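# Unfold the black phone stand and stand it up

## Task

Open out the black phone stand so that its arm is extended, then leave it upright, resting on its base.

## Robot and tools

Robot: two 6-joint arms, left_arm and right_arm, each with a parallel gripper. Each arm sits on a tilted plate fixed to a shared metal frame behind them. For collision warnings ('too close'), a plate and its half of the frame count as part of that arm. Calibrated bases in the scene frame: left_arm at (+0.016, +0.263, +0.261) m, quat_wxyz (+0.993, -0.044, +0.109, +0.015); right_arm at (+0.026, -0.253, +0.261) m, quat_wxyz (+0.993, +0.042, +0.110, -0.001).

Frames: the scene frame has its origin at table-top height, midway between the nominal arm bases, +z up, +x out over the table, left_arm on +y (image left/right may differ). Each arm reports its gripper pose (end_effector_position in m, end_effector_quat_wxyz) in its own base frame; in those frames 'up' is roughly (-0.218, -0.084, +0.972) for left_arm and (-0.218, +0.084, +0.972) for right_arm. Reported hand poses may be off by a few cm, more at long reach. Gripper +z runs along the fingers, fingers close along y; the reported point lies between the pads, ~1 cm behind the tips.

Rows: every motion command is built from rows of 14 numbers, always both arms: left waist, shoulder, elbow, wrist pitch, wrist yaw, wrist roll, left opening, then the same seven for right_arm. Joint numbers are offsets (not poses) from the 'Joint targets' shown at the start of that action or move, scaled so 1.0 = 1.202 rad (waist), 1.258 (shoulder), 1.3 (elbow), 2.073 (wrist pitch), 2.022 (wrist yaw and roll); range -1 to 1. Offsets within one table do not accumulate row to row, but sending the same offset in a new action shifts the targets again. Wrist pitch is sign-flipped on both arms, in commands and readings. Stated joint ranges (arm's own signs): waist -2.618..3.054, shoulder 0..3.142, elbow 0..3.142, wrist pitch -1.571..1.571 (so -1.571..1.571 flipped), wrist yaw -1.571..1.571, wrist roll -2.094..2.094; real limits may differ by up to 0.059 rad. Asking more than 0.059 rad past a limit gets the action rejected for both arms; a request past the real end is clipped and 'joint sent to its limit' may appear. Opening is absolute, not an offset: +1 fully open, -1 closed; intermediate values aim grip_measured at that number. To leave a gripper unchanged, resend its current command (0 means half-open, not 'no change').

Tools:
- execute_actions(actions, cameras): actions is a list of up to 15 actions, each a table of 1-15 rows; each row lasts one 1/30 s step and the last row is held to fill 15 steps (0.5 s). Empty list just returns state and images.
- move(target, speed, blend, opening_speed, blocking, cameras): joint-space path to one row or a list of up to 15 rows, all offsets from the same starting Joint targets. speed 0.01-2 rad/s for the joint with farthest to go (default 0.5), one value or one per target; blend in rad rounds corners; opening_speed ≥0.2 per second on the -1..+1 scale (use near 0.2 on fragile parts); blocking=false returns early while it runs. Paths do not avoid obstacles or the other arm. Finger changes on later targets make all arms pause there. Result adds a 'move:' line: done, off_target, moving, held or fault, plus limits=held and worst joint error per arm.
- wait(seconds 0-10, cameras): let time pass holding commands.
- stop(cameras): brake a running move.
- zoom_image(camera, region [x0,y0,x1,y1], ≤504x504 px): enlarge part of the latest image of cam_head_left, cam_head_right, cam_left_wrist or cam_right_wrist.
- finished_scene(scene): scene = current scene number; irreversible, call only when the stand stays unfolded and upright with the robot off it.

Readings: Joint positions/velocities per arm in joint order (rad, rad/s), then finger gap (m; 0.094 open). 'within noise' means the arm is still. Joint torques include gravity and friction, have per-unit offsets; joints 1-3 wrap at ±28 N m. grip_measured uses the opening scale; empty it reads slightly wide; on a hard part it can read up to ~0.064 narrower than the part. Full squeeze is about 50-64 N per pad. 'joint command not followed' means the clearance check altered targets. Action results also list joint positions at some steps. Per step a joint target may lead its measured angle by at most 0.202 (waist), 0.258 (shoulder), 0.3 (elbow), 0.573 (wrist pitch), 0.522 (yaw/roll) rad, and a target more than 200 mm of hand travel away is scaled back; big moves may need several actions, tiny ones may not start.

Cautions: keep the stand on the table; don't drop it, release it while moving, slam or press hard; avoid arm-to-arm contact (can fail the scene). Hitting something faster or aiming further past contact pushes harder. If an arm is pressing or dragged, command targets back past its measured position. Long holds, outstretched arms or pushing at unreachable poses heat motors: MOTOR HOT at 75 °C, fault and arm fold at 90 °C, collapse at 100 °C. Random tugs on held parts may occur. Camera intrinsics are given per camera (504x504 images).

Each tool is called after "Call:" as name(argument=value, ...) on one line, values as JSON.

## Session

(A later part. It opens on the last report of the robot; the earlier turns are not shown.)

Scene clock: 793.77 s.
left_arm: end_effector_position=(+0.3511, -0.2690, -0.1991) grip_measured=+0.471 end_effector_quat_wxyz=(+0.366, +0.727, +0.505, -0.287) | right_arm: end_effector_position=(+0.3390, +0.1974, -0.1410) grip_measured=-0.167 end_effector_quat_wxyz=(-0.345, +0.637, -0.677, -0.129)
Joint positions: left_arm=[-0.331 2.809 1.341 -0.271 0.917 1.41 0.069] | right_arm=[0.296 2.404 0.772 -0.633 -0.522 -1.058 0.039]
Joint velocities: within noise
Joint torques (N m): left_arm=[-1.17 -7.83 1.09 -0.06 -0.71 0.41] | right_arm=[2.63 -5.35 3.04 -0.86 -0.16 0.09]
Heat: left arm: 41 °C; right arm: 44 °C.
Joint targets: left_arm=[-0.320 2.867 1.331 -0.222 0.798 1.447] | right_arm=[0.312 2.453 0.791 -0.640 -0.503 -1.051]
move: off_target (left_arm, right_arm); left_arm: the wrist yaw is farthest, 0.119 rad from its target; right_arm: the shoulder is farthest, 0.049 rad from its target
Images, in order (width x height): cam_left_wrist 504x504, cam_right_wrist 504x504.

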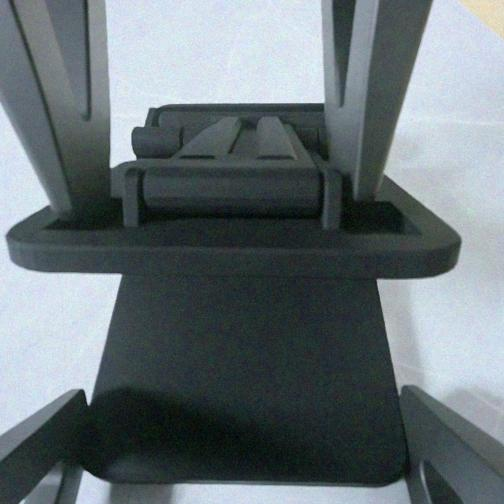

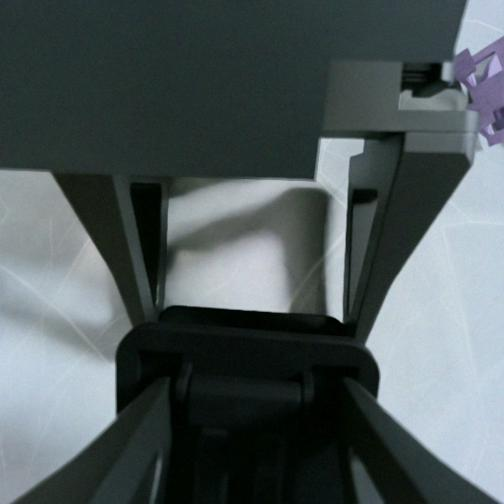

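Call:
move(target=[0,0,0,0,0,0,0.1,0,-0.012,0,0,0,0,-0.7], opening_speed=0.2, cameras=["cam_left_wrist","cam_right_wrist"])

Scene clock: 800.80 s.
left_arm: end_effector_position=(+0.3513, -0.2688, -0.1994) grip_measured=+0.471 end_effector_quat_wxyz=(+0.365, +0.725, +0.509, -0.288) | right_arm: end_effector_position=(+0.3384, +0.1997, -0.1408) grip_measured=-0.382 end_effector_quat_wxyz=(-0.345, +0.638, -0.676, -0.131)
Joint positions: left_arm=[-0.331 2.809 1.341 -0.271 0.915 1.401 0.069] | right_arm=[0.302 2.404 0.775 -0.63 -0.524 -1.054 0.029]
Joint velocities: within noise
Joint torques (N m): left_arm=[-1.22 -7.75 0.95 -0.08 -0.71 0.51] | right_arm=[2.24 -6.28 2.63 -0.84 -0.13 0]
Heat: left arm: 41 °C; right arm: 43 °C.
Joint targets: left_arm=[-0.320 2.867 1.331 -0.222 0.797 1.447] | right_arm=[0.312 2.437 0.791 -0.640 -0.503 -1.051]
move: off_target (left_arm); left_arm: the wrist yaw is farthest, 0.117 rad from its target
Images, in order (width x height): cam_left_wrist 504x504, cam_right_wrist 504x504.

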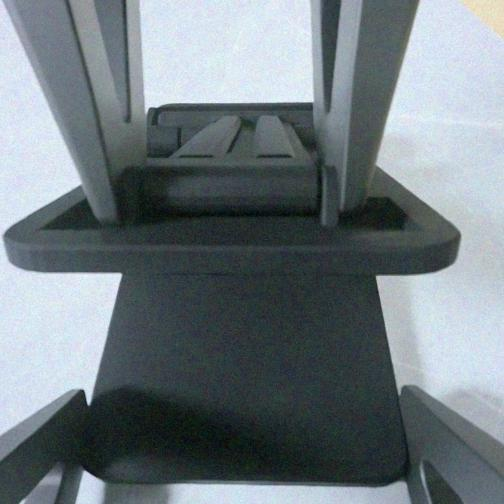

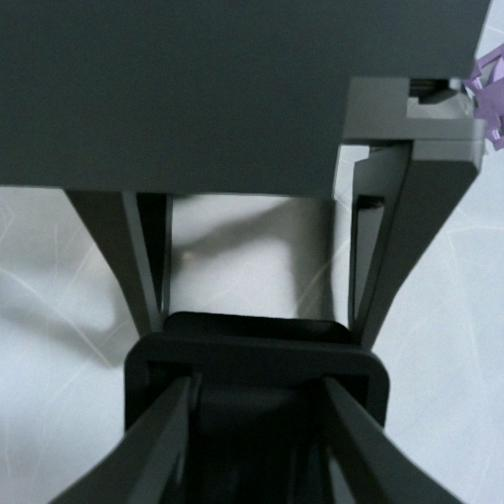

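Call:
move(target=[0,0,0,0,0,0,0.1,-0.0882,-0.1502,-0.0731,0.0256,-0.0134,-0.0326,-0.8], speed=0.08, cameras=["cam_left_wrist","cam_right_wrist"])

Scene clock: 820.93 s.
left_arm: end_effector_position=(+0.3485, -0.2810, -0.1913) grip_measured=+0.471 end_effector_quat_wxyz=(+0.379, +0.727, +0.487, -0.302) | right_arm: end_effector_position=(+0.3325, +0.1738, -0.1261) grip_measured=-0.386 end_effector_quat_wxyz=(-0.339, +0.636, -0.683, -0.118)
Joint positions: left_arm=[-0.35 2.809 1.35 -0.286 0.956 1.403 0.069] | right_arm=[0.239 2.31 0.704 -0.575 -0.525 -1.112 0.029]
Joint velocities: within noise
Joint torques (N m): left_arm=[0.43 -8.06 0.47 0.05 -1.17 0.5] | right_arm=[-1.5 -13.07 0.5 -0.87 -0.46 -0.11]
Heat: left arm: 41 °C; right arm: 43 °C.
Joint targets: left_arm=[-0.320 2.867 1.331 -0.222 0.798 1.447] | right_arm=[0.206 2.248 0.696 -0.587 -0.530 -1.117]
move: off_target (left_arm, right_arm); left_arm: the wrist yaw is farthest, 0.159 rad from its target; right_arm: the shoulder is farthest, 0.062 rad from its target
Images, in order (width x height): cam_left_wrist 504x504, cam_right_wrist 504x504.

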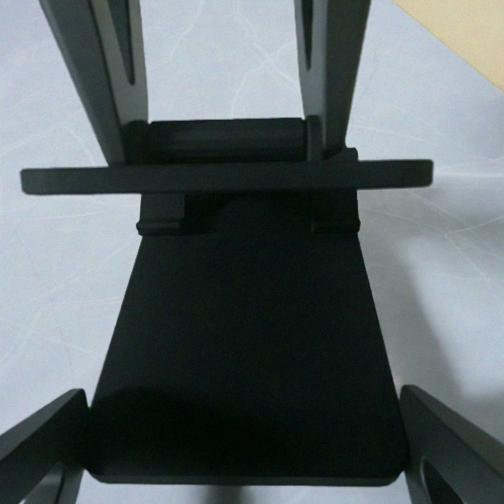

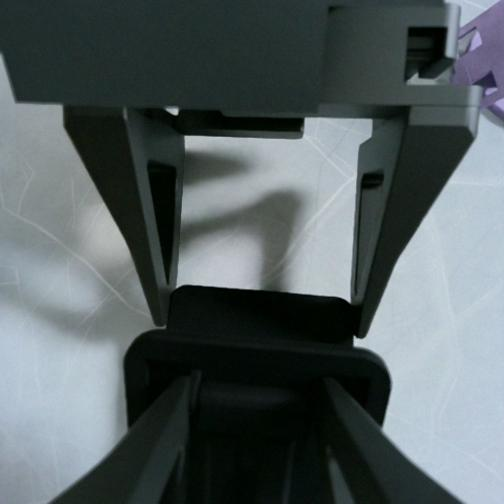

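Call:
move(target=[0,0,0,0,0,0,0.1,-0.0882,-0.066,-0.0369,0.0371,-0.0223,-0.046,-0.8], speed=0.08)

Call:
zoom_image(camera="cam_head_right", region=[190, 220, 310, 300])

Scene clock: 828.70 s.
left_arm: end_effector_position=(+0.3484, -0.2827, -0.1902) grip_measured=+0.471 end_effector_quat_wxyz=(+0.380, +0.725, +0.487, -0.304) | right_arm: end_effector_position=(+0.3241, +0.1516, -0.1077) grip_measured=-0.388 end_effector_quat_wxyz=(-0.347, +0.637, -0.676, -0.131)
Joint positions: left_arm=[-0.352 2.809 1.35 -0.294 0.961 1.392 0.069] | right_arm=[0.147 2.224 0.652 -0.495 -0.604 -1.207 0.029]
Joint velocities: within noise
Joint torques (N m): left_arm=[0.62 -7.97 0.51 0.1 -1.16 0.67] | right_arm=[-2.89 -12.27 1.1 -0.74 -0.12 -0.04]
Heat: left arm: 41 °C; right arm: 46 °C.
Joint targets: left_arm=[-0.320 2.867 1.331 -0.222 0.797 1.447] | right_arm=[0.100 2.166 0.648 -0.510 -0.575 -1.210]
move: off_target (left_arm, right_arm); left_arm: the wrist yaw is farthest, 0.163 rad from its target; right_arm: the shoulder is farthest, 0.059 rad from its target

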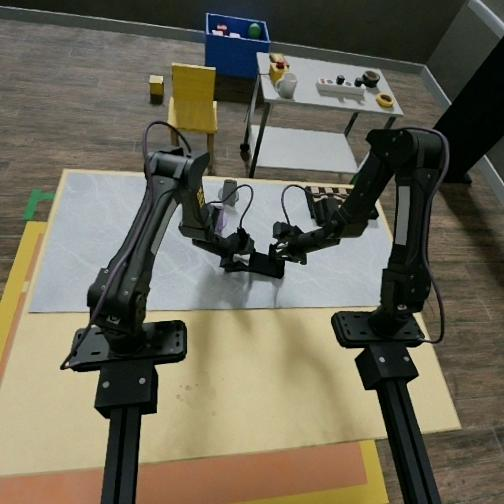

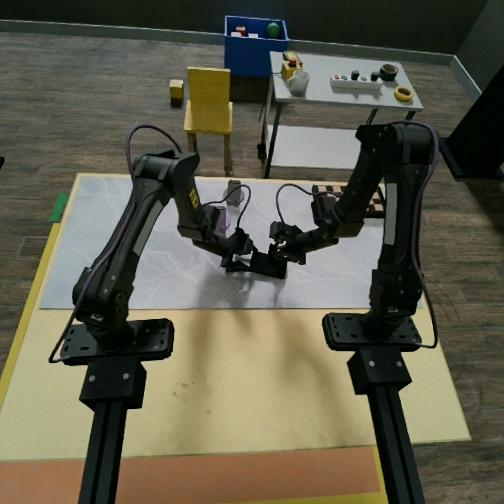

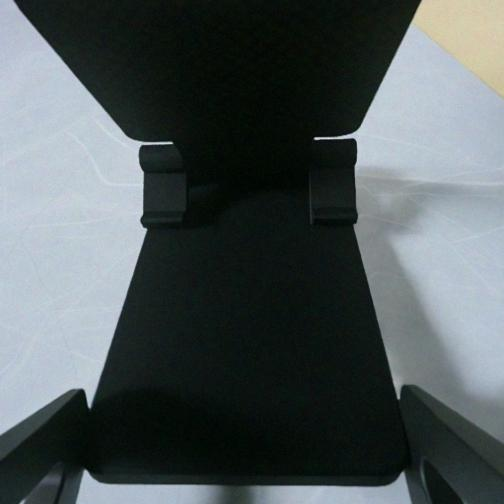

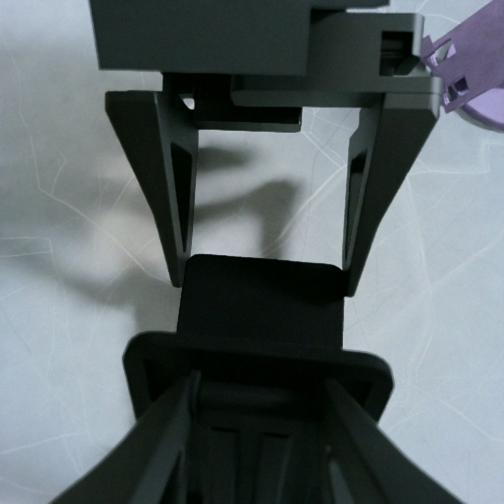

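Scaled by 4.200 from the camera's 504x504 image, which has a finer 720x720 frame.

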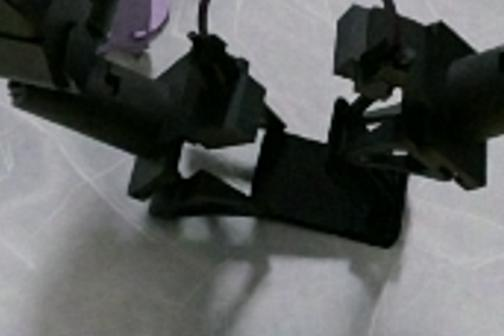

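Call:
move(target=[0,0,0,0,0,0,0.1,-0.0932,-0.004,-0.0062,0.0371,-0.0227,-0.0608,-0.8], speed=0.08)

Call:
zoom_image(camera="cam_head_right", region=[190, 220, 310, 300])

Scene clock: 841.90 s.
left_arm: end_effector_position=(+0.3484, -0.2846, -0.1891) grip_measured=+0.471 end_effector_quat_wxyz=(+0.380, +0.722, +0.489, -0.308) | right_arm: end_effector_position=(+0.3189, +0.1317, -0.1001) grip_measured=-0.389 end_effector_quat_wxyz=(-0.364, +0.638, -0.662, -0.151)
Joint positions: left_arm=[-0.355 2.809 1.354 -0.294 0.965 1.379 0.069] | right_arm=[0.046 2.206 0.642 -0.426 -0.707 -1.326 0.029]
Joint velocities: within noise
Joint torques (N m): left_arm=[1.07 -8.01 0.13 0.13 -1.25 0.75] | right_arm=[-3.9 -11.23 0.95 -0.56 0.51 -0.11]
Heat: left arm: 41 °C; right arm: 47 °C.
Joint targets: left_arm=[-0.320 2.867 1.331 -0.222 0.798 1.447] | right_arm=[-0.012 2.160 0.640 -0.433 -0.622 -1.333]
move: off_target (left_arm, right_arm); left_arm: the wrist yaw is farthest, 0.168 rad from its target; right_arm: the wrist yaw is farthest, 0.086 rad from its target

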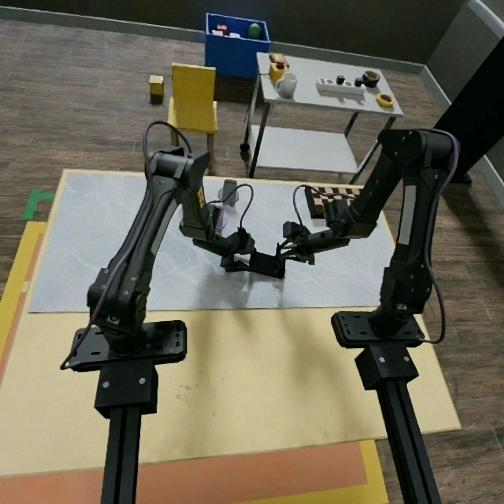

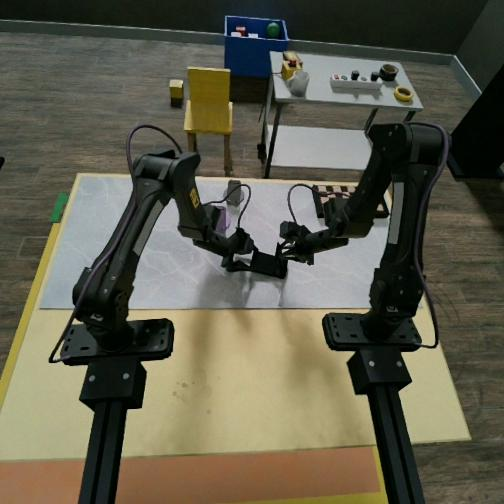

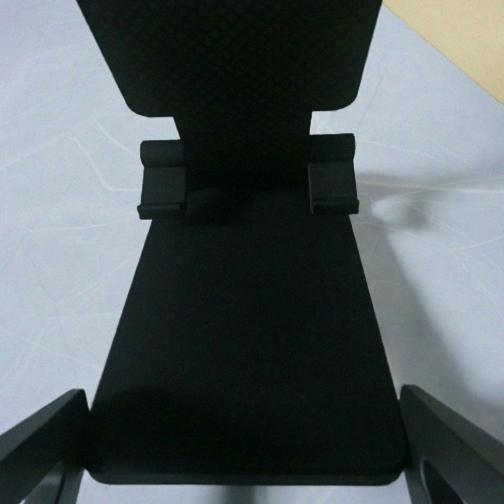

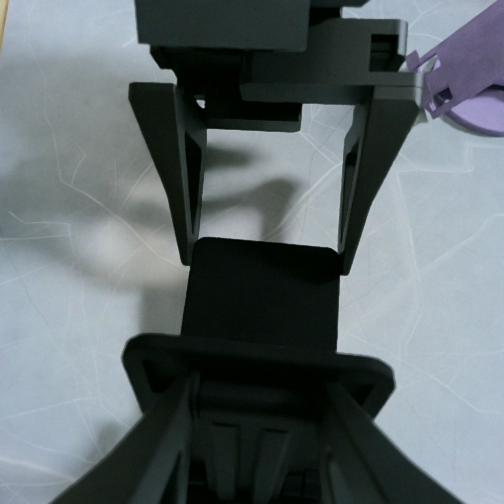

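Scaled by 4.200 from the camera's 504x504 image, which has a finer 720x720 frame.

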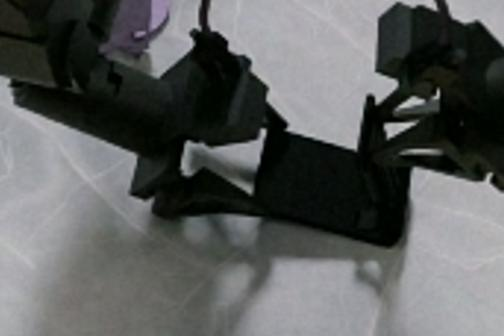

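Call:
move(target=[0,0,0,0,0,0,0.1,-0.0595,0.003,-0.004,0.024,0.005,-0.0406,-0.8], speed=0.08)

Call:
zoom_image(camera="cam_head_right", region=[190, 220, 310, 300])

Scene clock: 848.67 s.
left_arm: end_effector_position=(+0.3484, -0.2846, -0.1891) grip_measured=+0.471 end_effector_quat_wxyz=(+0.379, +0.721, +0.491, -0.309) | right_arm: end_effector_position=(+0.3148, +0.1171, -0.0971) grip_measured=-0.390 end_effector_quat_wxyz=(-0.372, +0.638, -0.656, -0.156)
Joint positions: left_arm=[-0.355 2.809 1.354 -0.294 0.965 1.374 0.069] | right_arm=[-0.019 2.197 0.636 -0.378 -0.755 -1.408 0.029]
Joint velocities: within noise
Joint torques (N m): left_arm=[0.95 -8.13 0.17 0.07 -1.22 0.84] | right_arm=[-4.51 -10.04 0.91 -0.42 1.21 -0.13]
Heat: left arm: 41 °C; right arm: 47 °C.
Joint targets: left_arm=[-0.320 2.867 1.331 -0.222 0.798 1.447] | right_arm=[-0.084 2.164 0.635 -0.383 -0.611 -1.415]
move: off_target (left_arm, right_arm); left_arm: the wrist yaw is farthest, 0.167 rad from its target; right_arm: the wrist yaw is farthest, 0.143 rad from its target

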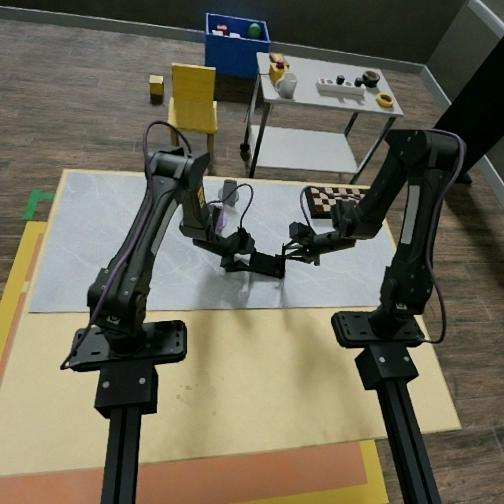

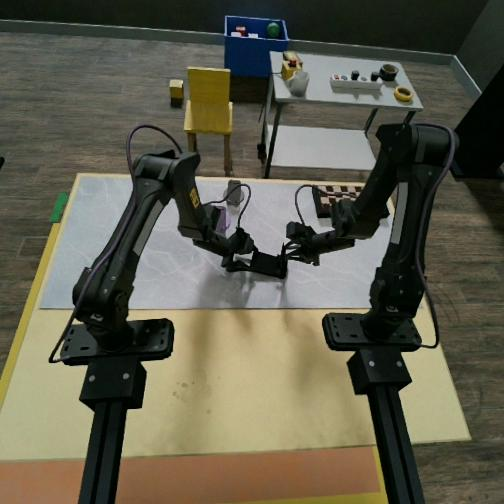

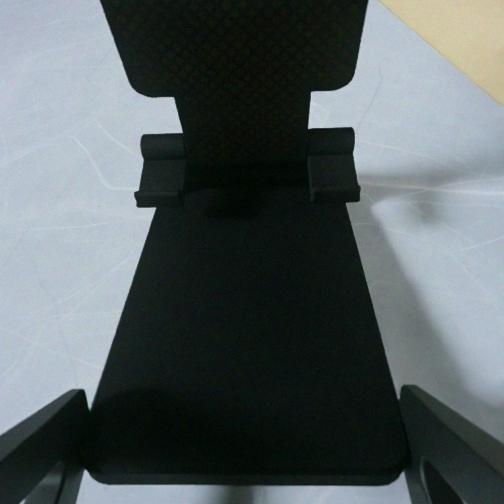

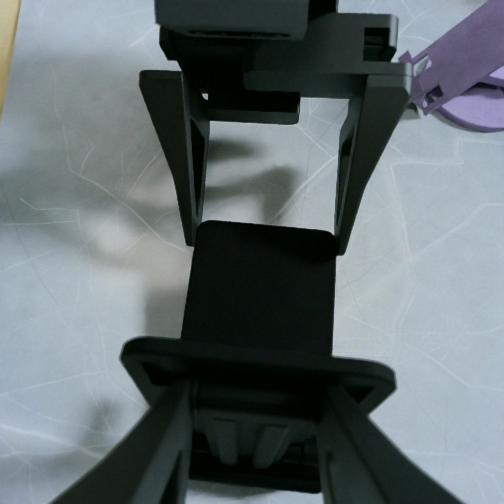

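Scaled by 4.200 from the camera's 504x504 image, which has a finer 720x720 frame.

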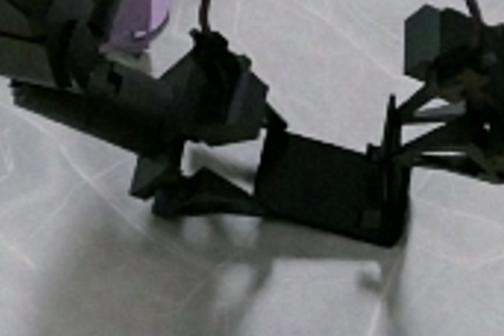

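Call:
move(target=[0,0,0,0,0,0,0.1,0.0616,0.0564,0.0123,-0.0371,-0.0242,0.0272,-0.8], speed=0.06)

Call:
zoom_image(camera="cam_head_right", region=[190, 220, 310, 300])

Call:
zoom_image(camera="cam_head_left", region=[190, 220, 310, 300])

Scene clock: 876.27 s.
left_arm: end_effector_position=(+0.3513, -0.2822, -0.1936) grip_measured=+0.471 end_effector_quat_wxyz=(+0.373, +0.725, +0.497, -0.295) | right_arm: end_effector_position=(+0.3162, +0.1262, -0.0988) grip_measured=-0.390 end_effector_quat_wxyz=(-0.374, +0.638, -0.654, -0.157)
Joint positions: left_arm=[-0.356 2.809 1.354 -0.294 0.931 1.375 0.069] | right_arm=[0.013 2.211 0.636 -0.421 -0.747 -1.368 0.029]
Joint velocities: within noise
Joint torques (N m): left_arm=[1.18 -8.13 0.27 0.05 -0.95 0.77] | right_arm=[-1.01 -5.98 2.44 -0.83 0.49 0.02]
Heat: left arm: 41 °C; right arm: 49 °C.
Joint targets: left_arm=[-0.320 2.867 1.331 -0.222 0.797 1.447] | right_arm=[-0.010 2.235 0.651 -0.460 -0.660 -1.360]
move: off_target (left_arm, right_arm); left_arm: the wrist yaw is farthest, 0.133 rad from its target; right_arm: the wrist yaw is farthest, 0.087 rad from its target

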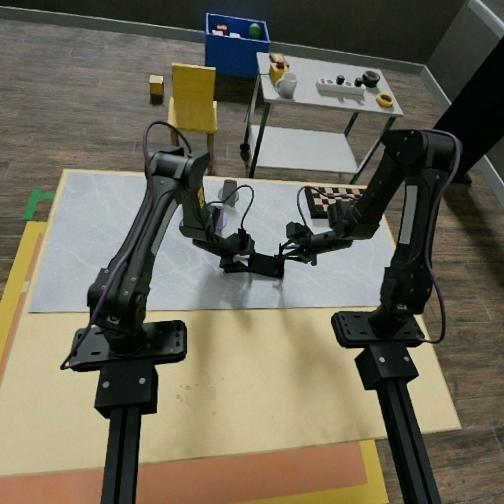

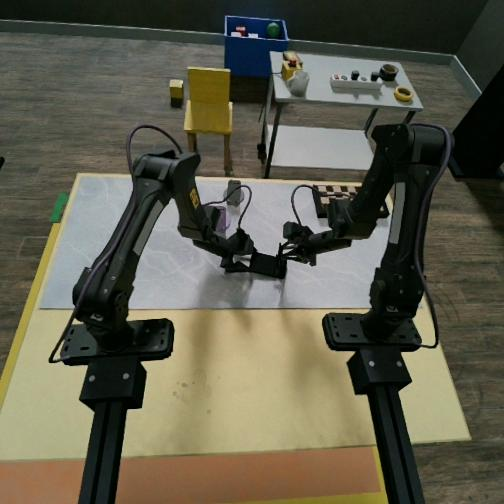

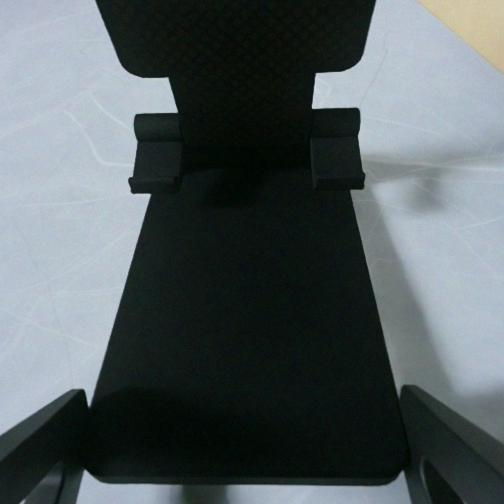

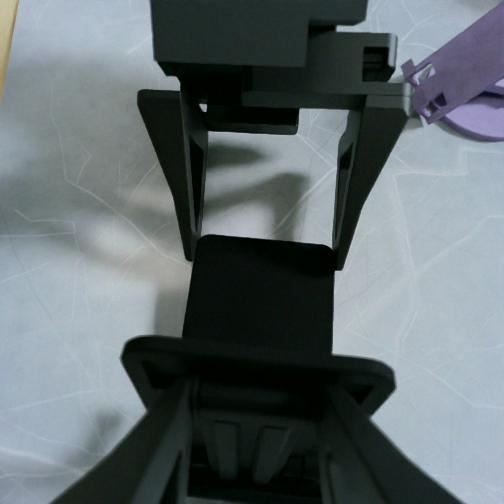

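Scaled by 4.200 from the camera's 504x504 image, which has a finer 720x720 frame.

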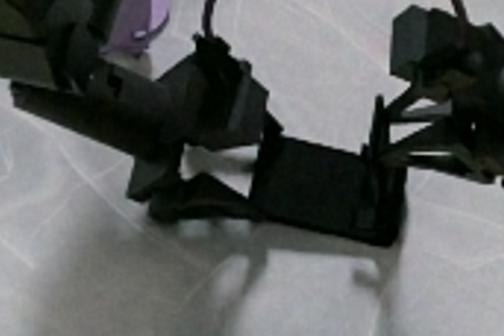

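Scaled by 4.200 from the camera's 504x504 image, which has a finer 720x720 frame.

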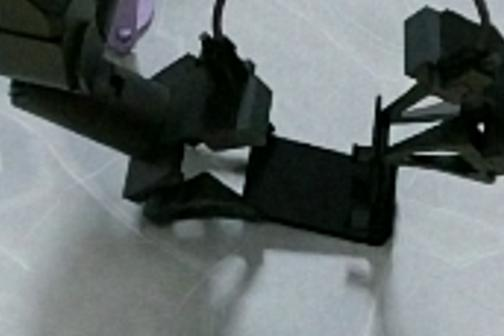

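Call:
move(target=[0,0,0,0,-0.0247,0,0.1,0.0166,-0.2742,-0.0638,0.0772,-0.0692,0,-0.8], speed=0.12)

Call:
zoom_image(camera="cam_head_right", region=[190, 220, 310, 300])

Scene clock: 900.87 s.
left_arm: end_effector_position=(+0.3457, -0.2889, -0.1817) grip_measured=+0.471 end_effector_quat_wxyz=(+0.392, +0.719, +0.474, -0.323) | right_arm: end_effector_position=(+0.3032, +0.1253, -0.0575) grip_measured=-0.391 end_effector_quat_wxyz=(-0.365, +0.644, -0.657, -0.143)
Joint positions: left_arm=[-0.356 2.809 1.354 -0.306 1.013 1.382 0.069] | right_arm=[0.028 1.971 0.563 -0.263 -0.708 -1.364 0.029]
Joint velocities: within noise
Joint torques (N m): left_arm=[0.95 -8.18 0.06 0.19 -2.25 0.73] | right_arm=[-0.44 -13.04 2.67 -0.83 -1.6 0.01]
Heat: left arm: 40 °C; right arm: 44 °C.
Joint targets: left_arm=[-0.320 2.867 1.331 -0.222 0.748 1.447] | right_arm=[0.011 1.890 0.568 -0.300 -0.800 -1.360]
move: off_target (left_arm, right_arm); left_arm: the wrist yaw is farthest, 0.266 rad from its target; right_arm: the wrist yaw is farthest, 0.092 rad from its target

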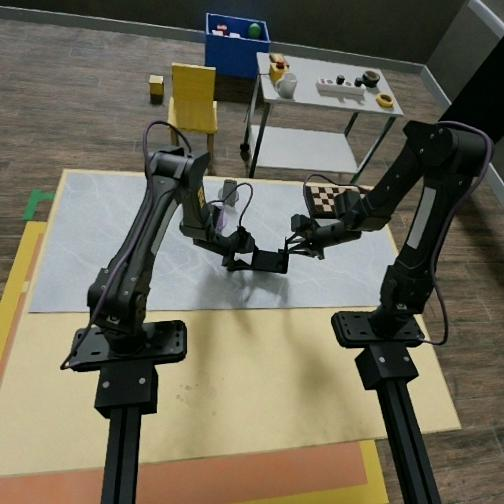

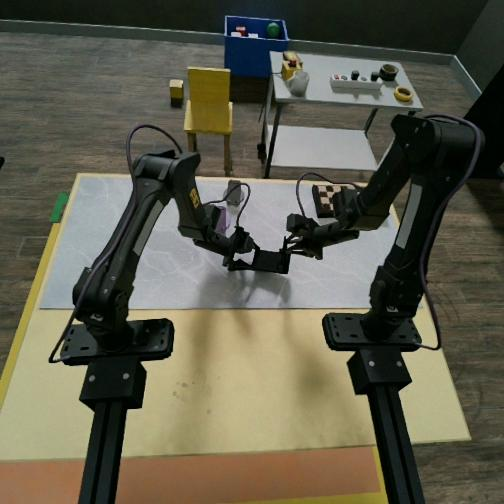

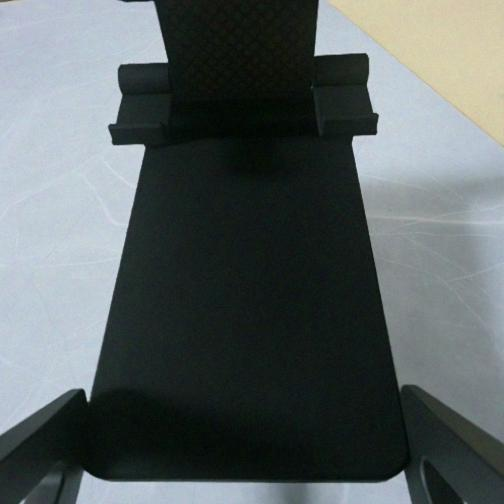

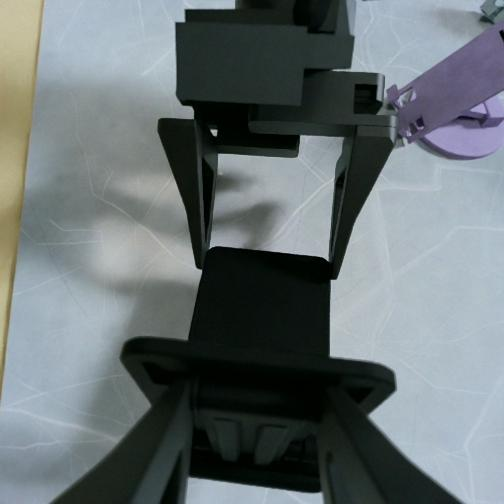

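Scaled by 4.200 from the camera's 504x504 image, which has a finer 720x720 frame.

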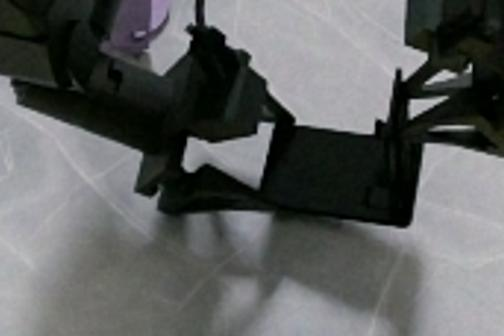

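Call:
move(target=[0,0,0,0,0.0247,0,0.1,-0.0166,0.295,0.0638,-0.0772,0.0692,0,-0.8], speed=0.12)

Scene clock: 909.53 s.
left_arm: end_effector_position=(+0.3538, -0.2739, -0.1994) grip_measured=+0.471 end_effector_quat_wxyz=(+0.363, +0.726, +0.510, -0.285) | right_arm: end_effector_position=(+0.3161, +0.1239, -0.0980) grip_measured=-0.391 end_effector_quat_wxyz=(-0.379, +0.632, -0.656, -0.161)
Joint positions: left_arm=[-0.343 2.81 1.354 -0.273 0.902 1.383 0.069] | right_arm=[0 2.214 0.631 -0.431 -0.762 -1.364 0.029]
Joint velocities: within noise
Joint torques (N m): left_arm=[-0.13 -8.05 0.03 -0.05 -0.62 0.72] | right_arm=[0.03 -4.27 2.76 -0.74 0.67 0.02]
Heat: left arm: 40 °C; right arm: 44 °C.
Joint targets: left_arm=[-0.320 2.867 1.331 -0.222 0.798 1.447] | right_arm=[-0.009 2.262 0.651 -0.460 -0.660 -1.360]
move: off_target (left_arm, right_arm); left_arm: the wrist yaw is farthest, 0.104 rad from its target; right_arm: the wrist yaw is farthest, 0.101 rad from its target

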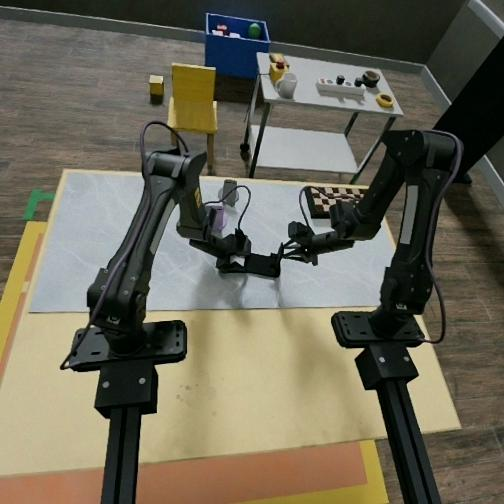

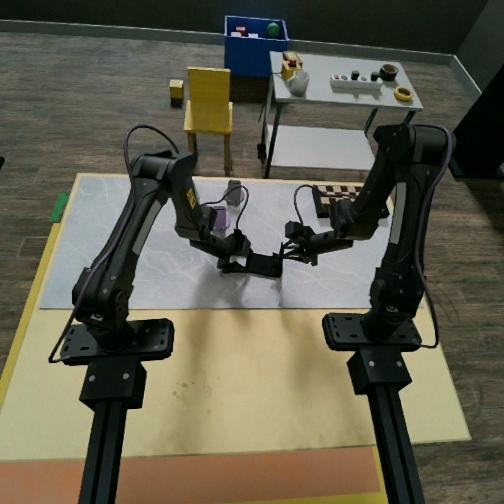

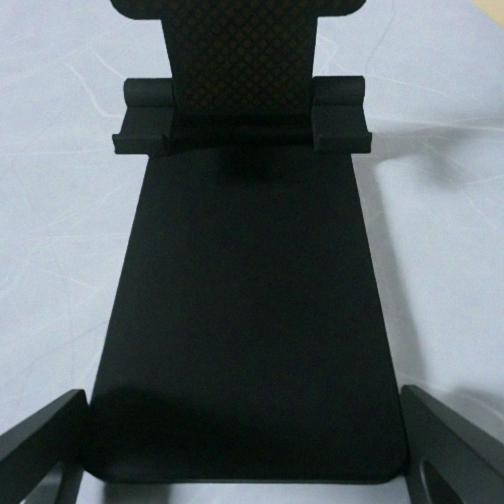

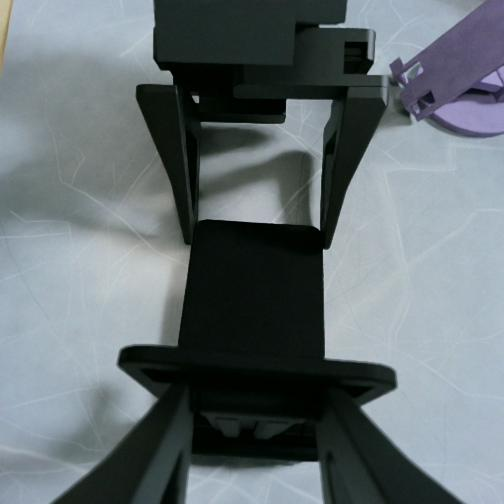

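Call:
move(target=[0,0,0,0,0,0,0.7,0,0,0,0,0,0,-0.8], opening_speed=0.3)

Call:
zoom_image(camera="cam_head_right", region=[190, 220, 310, 300])

Scene clock: 916.87 s.
left_arm: end_effector_position=(+0.3561, -0.2747, -0.1973) grip_measured=+0.698 end_effector_quat_wxyz=(+0.374, +0.732, +0.496, -0.279) | right_arm: end_effector_position=(+0.3181, +0.1242, -0.0978) grip_measured=-0.391 end_effector_quat_wxyz=(-0.381, +0.631, -0.657, -0.161)
Joint positions: left_arm=[-0.341 2.81 1.354 -0.288 0.91 1.411 0.08] | right_arm=[-0.001 2.218 0.634 -0.438 -0.764 -1.358 0.029]
Joint velocities: within noise
Joint torques (N m): left_arm=[-0.23 -8.12 0.03 0.08 -0.72 0.39] | right_arm=[0.09 -4.49 2.39 -0.66 0.7 -0.06]
Heat: left arm: 40 °C; right arm: 43 °C.
Joint targets: left_arm=[-0.320 2.867 1.331 -0.222 0.797 1.447] | right_arm=[-0.010 2.261 0.651 -0.460 -0.660 -1.360]
move: off_target (left_arm, right_arm); left_arm: the wrist yaw is farthest, 0.112 rad from its target; right_arm: the wrist yaw is farthest, 0.104 rad from its target

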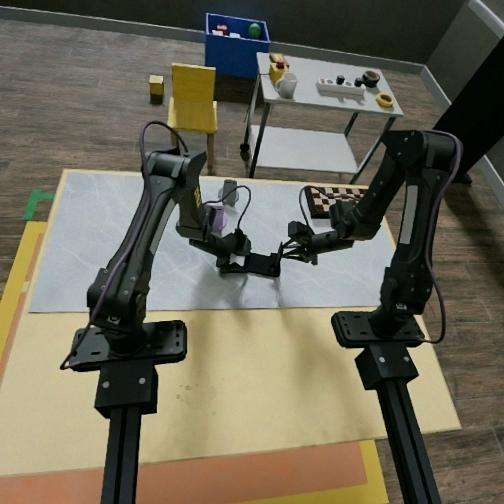

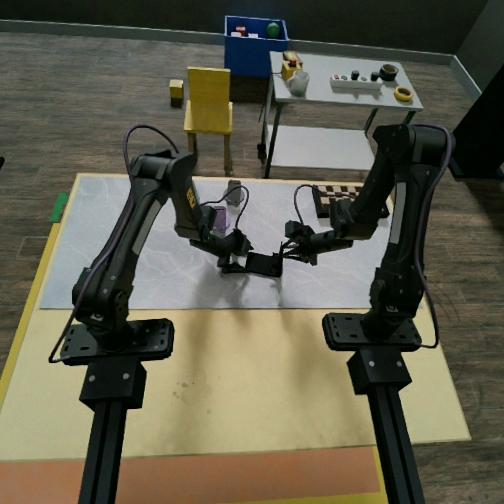

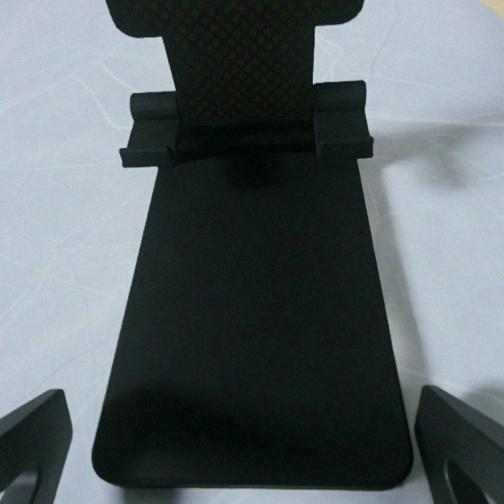

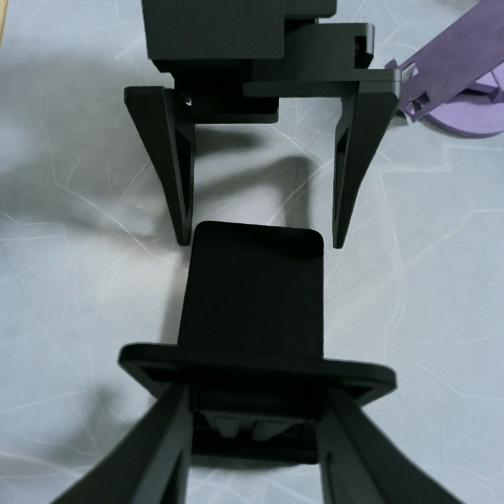

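Scaled by 4.200 from the camera's 504x504 image, which has a finer 720x720 frame.

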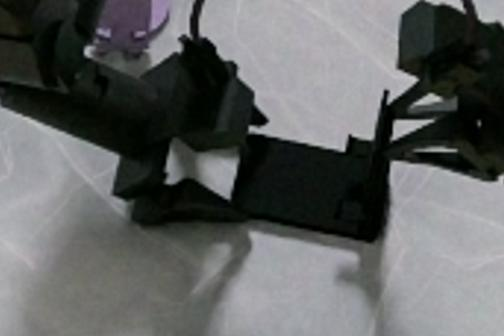

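Call:
move(target=[-0.0703,-0.0592,-0.0043,-0.0128,-0.0388,-0.062,0.82,0,0,0,0,0,0,-0.8], speed=0.12, cameras=["cam_left_wrist","cam_right_wrist"])

Scene clock: 939.97 s.
left_arm: end_effector_position=(+0.3583, -0.2802, -0.1991) grip_measured=+0.818 end_effector_quat_wxyz=(+0.339, +0.726, +0.540, -0.258) | right_arm: end_effector_position=(+0.3181, +0.1242, -0.0978) grip_measured=-0.391 end_effector_quat_wxyz=(-0.381, +0.630, -0.657, -0.161)
Joint positions: left_arm=[-0.38 2.775 1.34 -0.276 0.803 1.306 0.085] | right_arm=[-0.001 2.218 0.634 -0.438 -0.764 -1.357 0.029]
Joint velocities: within noise
Joint torques (N m): left_arm=[-4.4 -11.49 0.84 -0.42 -0.43 0.19] | right_arm=[0.17 -4.77 2.45 -0.65 0.68 -0.08]
Heat: left arm: 40 °C; right arm: 40 °C.
Joint targets: left_arm=[-0.405 2.793 1.325 -0.249 0.719 1.321] | right_arm=[-0.010 2.261 0.651 -0.460 -0.660 -1.360]
move: off_target (left_arm, right_arm); left_arm: the wrist yaw is farthest, 0.085 rad from its target; right_arm: the wrist yaw is farthest, 0.104 rad from its target
Images, in order (width x height): cam_left_wrist 504x504, cam_right_wrist 504x504.

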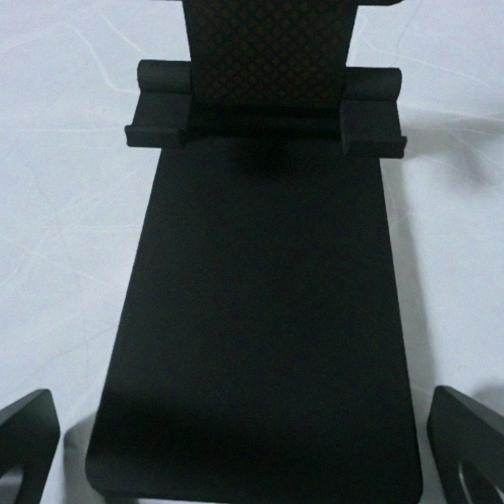

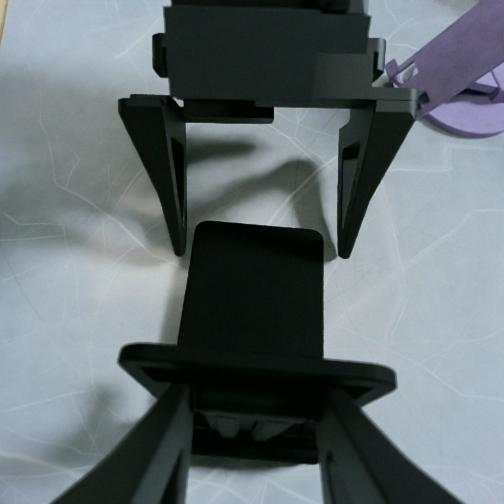

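Call:
move(target=[[0,-0.0358,-0.0138,0,0,0,0.82,0,0,0,0,0,0,-0.8],[-0.0699,-0.0692,-0.0062,-0.0125,-0.0391,-0.0618,0.82,0,0,0,0,0,0,-0.8]], speed=0.12, cameras=["cam_left_wrist","cam_right_wrist"])

Scene clock: 952.97 s.
left_arm: end_effector_position=(+0.3503, -0.3000, -0.2019) grip_measured=+0.818 end_effector_quat_wxyz=(+0.300, +0.736, +0.567, -0.217) | right_arm: end_effector_position=(+0.3181, +0.1242, -0.0978) grip_measured=-0.391 end_effector_quat_wxyz=(-0.381, +0.630, -0.657, -0.161)
Joint positions: left_arm=[-0.476 2.732 1.32 -0.272 0.645 1.206 0.085] | right_arm=[-0.001 2.218 0.634 -0.438 -0.764 -1.357 0.029]
Joint velocities: within noise
Joint torques (N m): left_arm=[-3.45 -15.58 1.98 -0.75 0.35 -0.09] | right_arm=[0.14 -4.64 2.55 -0.67 0.68 -0.06]
Heat: left arm: 42 °C; right arm: 39 °C.
Joint targets: left_arm=[-0.489 2.705 1.317 -0.274 0.640 1.196] | right_arm=[-0.010 2.261 0.651 -0.460 -0.660 -1.360]
move: off_target (right_arm); right_arm: the wrist yaw is farthest, 0.104 rad from its target
Images, in order (width x height): cam_left_wrist 504x504, cam_right_wrist 504x504.

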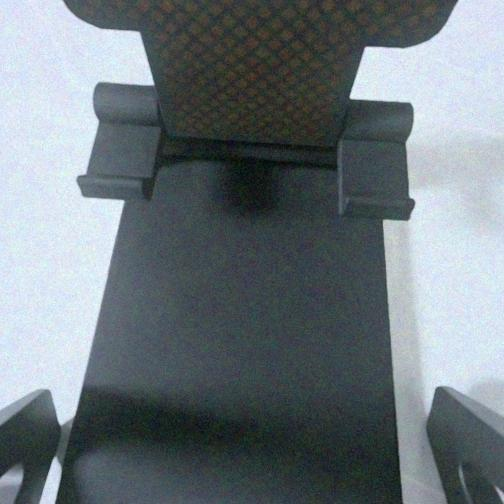

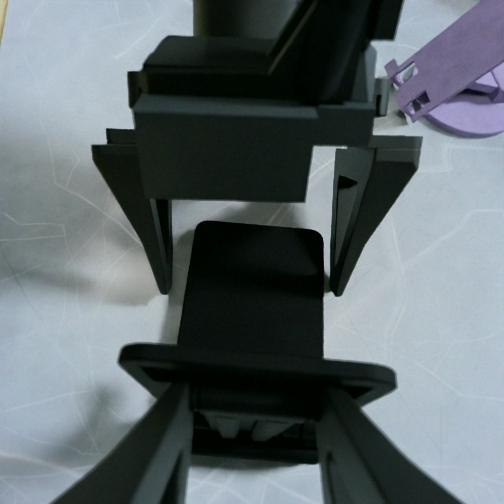

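Call:
move(target=[0.0225,0.0397,0.0669,0.0767,0.0247,0.0623,0.82,0,0,0,0,0,0,-0.8], speed=0.12, cameras=["cam_left_wrist","cam_right_wrist"])

Scene clock: 972.07 s.
left_arm: end_effector_position=(+0.3546, -0.3022, -0.1968) grip_measured=+0.818 end_effector_quat_wxyz=(+0.291, +0.761, +0.536, -0.222) | right_arm: end_effector_position=(+0.3181, +0.1242, -0.0978) grip_measured=-0.391 end_effector_quat_wxyz=(-0.381, +0.630, -0.657, -0.161)
Joint positions: left_arm=[-0.469 2.732 1.394 -0.137 0.667 1.317 0.085] | right_arm=[-0.001 2.218 0.634 -0.438 -0.764 -1.357 0.029]
Joint velocities: within noise
Joint torques (N m): left_arm=[-1.65 -11.34 3.14 -0.39 0.68 0.04] | right_arm=[0.1 -4.63 2.4 -0.67 0.7 -0.07]
Heat: left arm: 47 °C; right arm: 39 °C.
Joint targets: left_arm=[-0.462 2.755 1.404 -0.115 0.690 1.322] | right_arm=[-0.010 2.261 0.651 -0.460 -0.660 -1.360]
move: off_target (right_arm); right_arm: the wrist yaw is farthest, 0.104 rad from its target
Images, in order (width x height): cam_left_wrist 504x504, cam_right_wrist 504x504.

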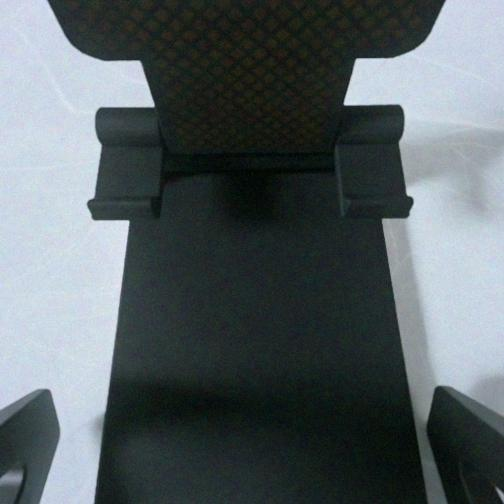

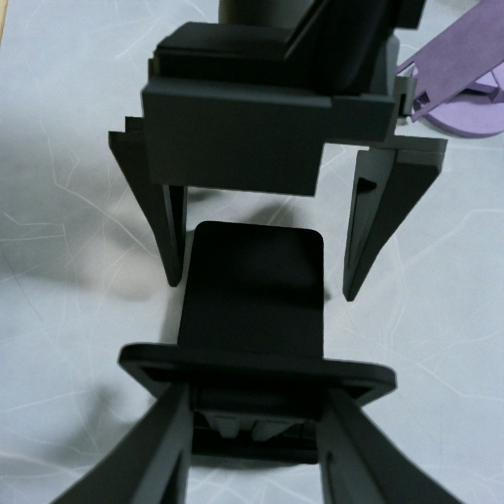

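Call:
move(target=[0.003,0.012,0.003,0.006,0.003,0,0.82,0,0,0,0,0,0,-0.8], speed=0.1, cameras=["cam_left_wrist"])

Scene clock: 977.33 s.
left_arm: end_effector_position=(+0.3512, -0.2999, -0.2007) grip_measured=+0.818 end_effector_quat_wxyz=(+0.284, +0.759, +0.539, -0.228) | right_arm: end_effector_position=(+0.3181, +0.1242, -0.0978) grip_measured=-0.391 end_effector_quat_wxyz=(-0.381, +0.630, -0.657, -0.161)
Joint positions: left_arm=[-0.466 2.741 1.397 -0.123 0.673 1.318 0.085] | right_arm=[-0.001 2.218 0.634 -0.438 -0.764 -1.357 0.029]
Joint velocities: within noise
Joint torques (N m): left_arm=[-1.92 -10.96 3.12 -0.39 0.61 0.07] | right_arm=[0.06 -4.56 2.37 -0.66 0.71 -0.08]
Heat: left arm: 46 °C; right arm: 39 °C.
Joint targets: left_arm=[-0.458 2.771 1.408 -0.103 0.696 1.323] | right_arm=[-0.010 2.261 0.651 -0.460 -0.660 -1.360]
move: off_target (right_arm); right_arm: the wrist yaw is farthest, 0.104 rad from its target
Images, in order (width x height): cam_left_wrist 504x504.

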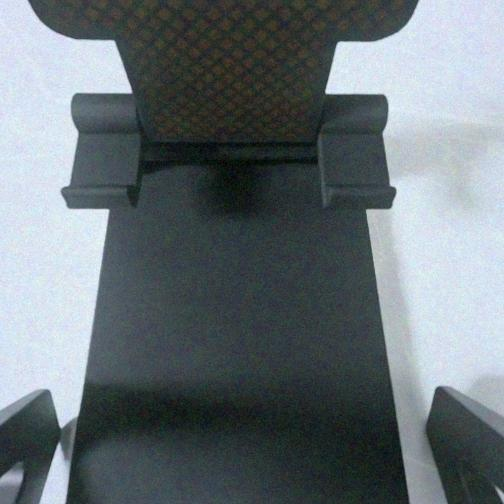

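Call:
move(target=[0,0,0,0,0,0,0.1,0,0,0,0,0,0,-0.8], opening_speed=0.3, cameras=["cam_left_wrist","cam_right_wrist"])

Scene clock: 988.43 s.
left_arm: end_effector_position=(+0.3524, -0.3003, -0.2001) grip_measured=+0.479 end_effector_quat_wxyz=(+0.285, +0.759, +0.539, -0.228) | right_arm: end_effector_position=(+0.3181, +0.1242, -0.0977) grip_measured=-0.391 end_effector_quat_wxyz=(-0.381, +0.630, -0.657, -0.161)
Joint positions: left_arm=[-0.466 2.741 1.4 -0.123 0.673 1.318 0.07] | right_arm=[-0.001 2.218 0.634 -0.439 -0.764 -1.357 0.029]
Joint velocities: within noise
Joint torques (N m): left_arm=[-1.62 -10.86 3.07 -0.37 0.64 0.07] | right_arm=[0.2 -4.66 2.41 -0.68 0.69 -0.09]
Heat: left arm: 46 °C; right arm: 39 °C.
Joint targets: left_arm=[-0.458 2.771 1.408 -0.103 0.696 1.323] | right_arm=[-0.010 2.261 0.651 -0.460 -0.660 -1.360]
move: off_target (right_arm); right_arm: the wrist yaw is farthest, 0.104 rad from its target
Images, in order (width x height): cam_left_wrist 504x504, cam_right_wrist 504x504.

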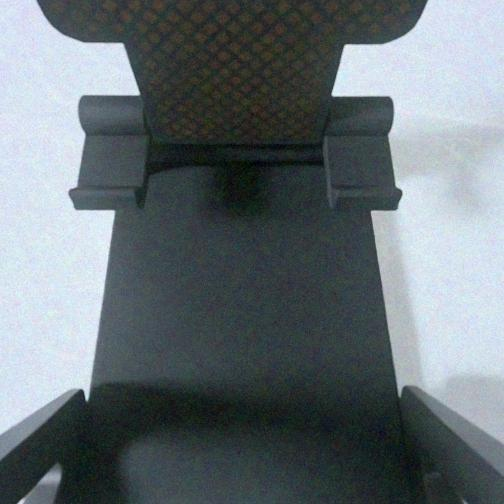

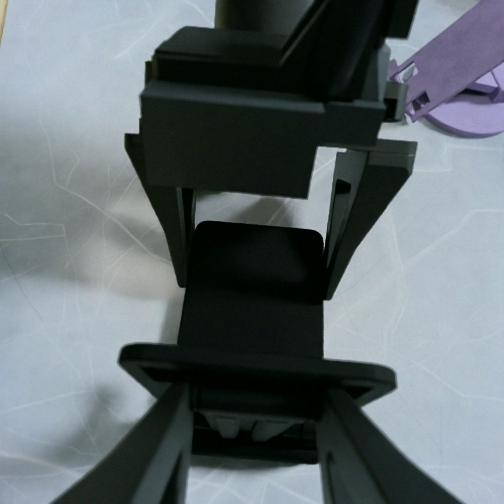

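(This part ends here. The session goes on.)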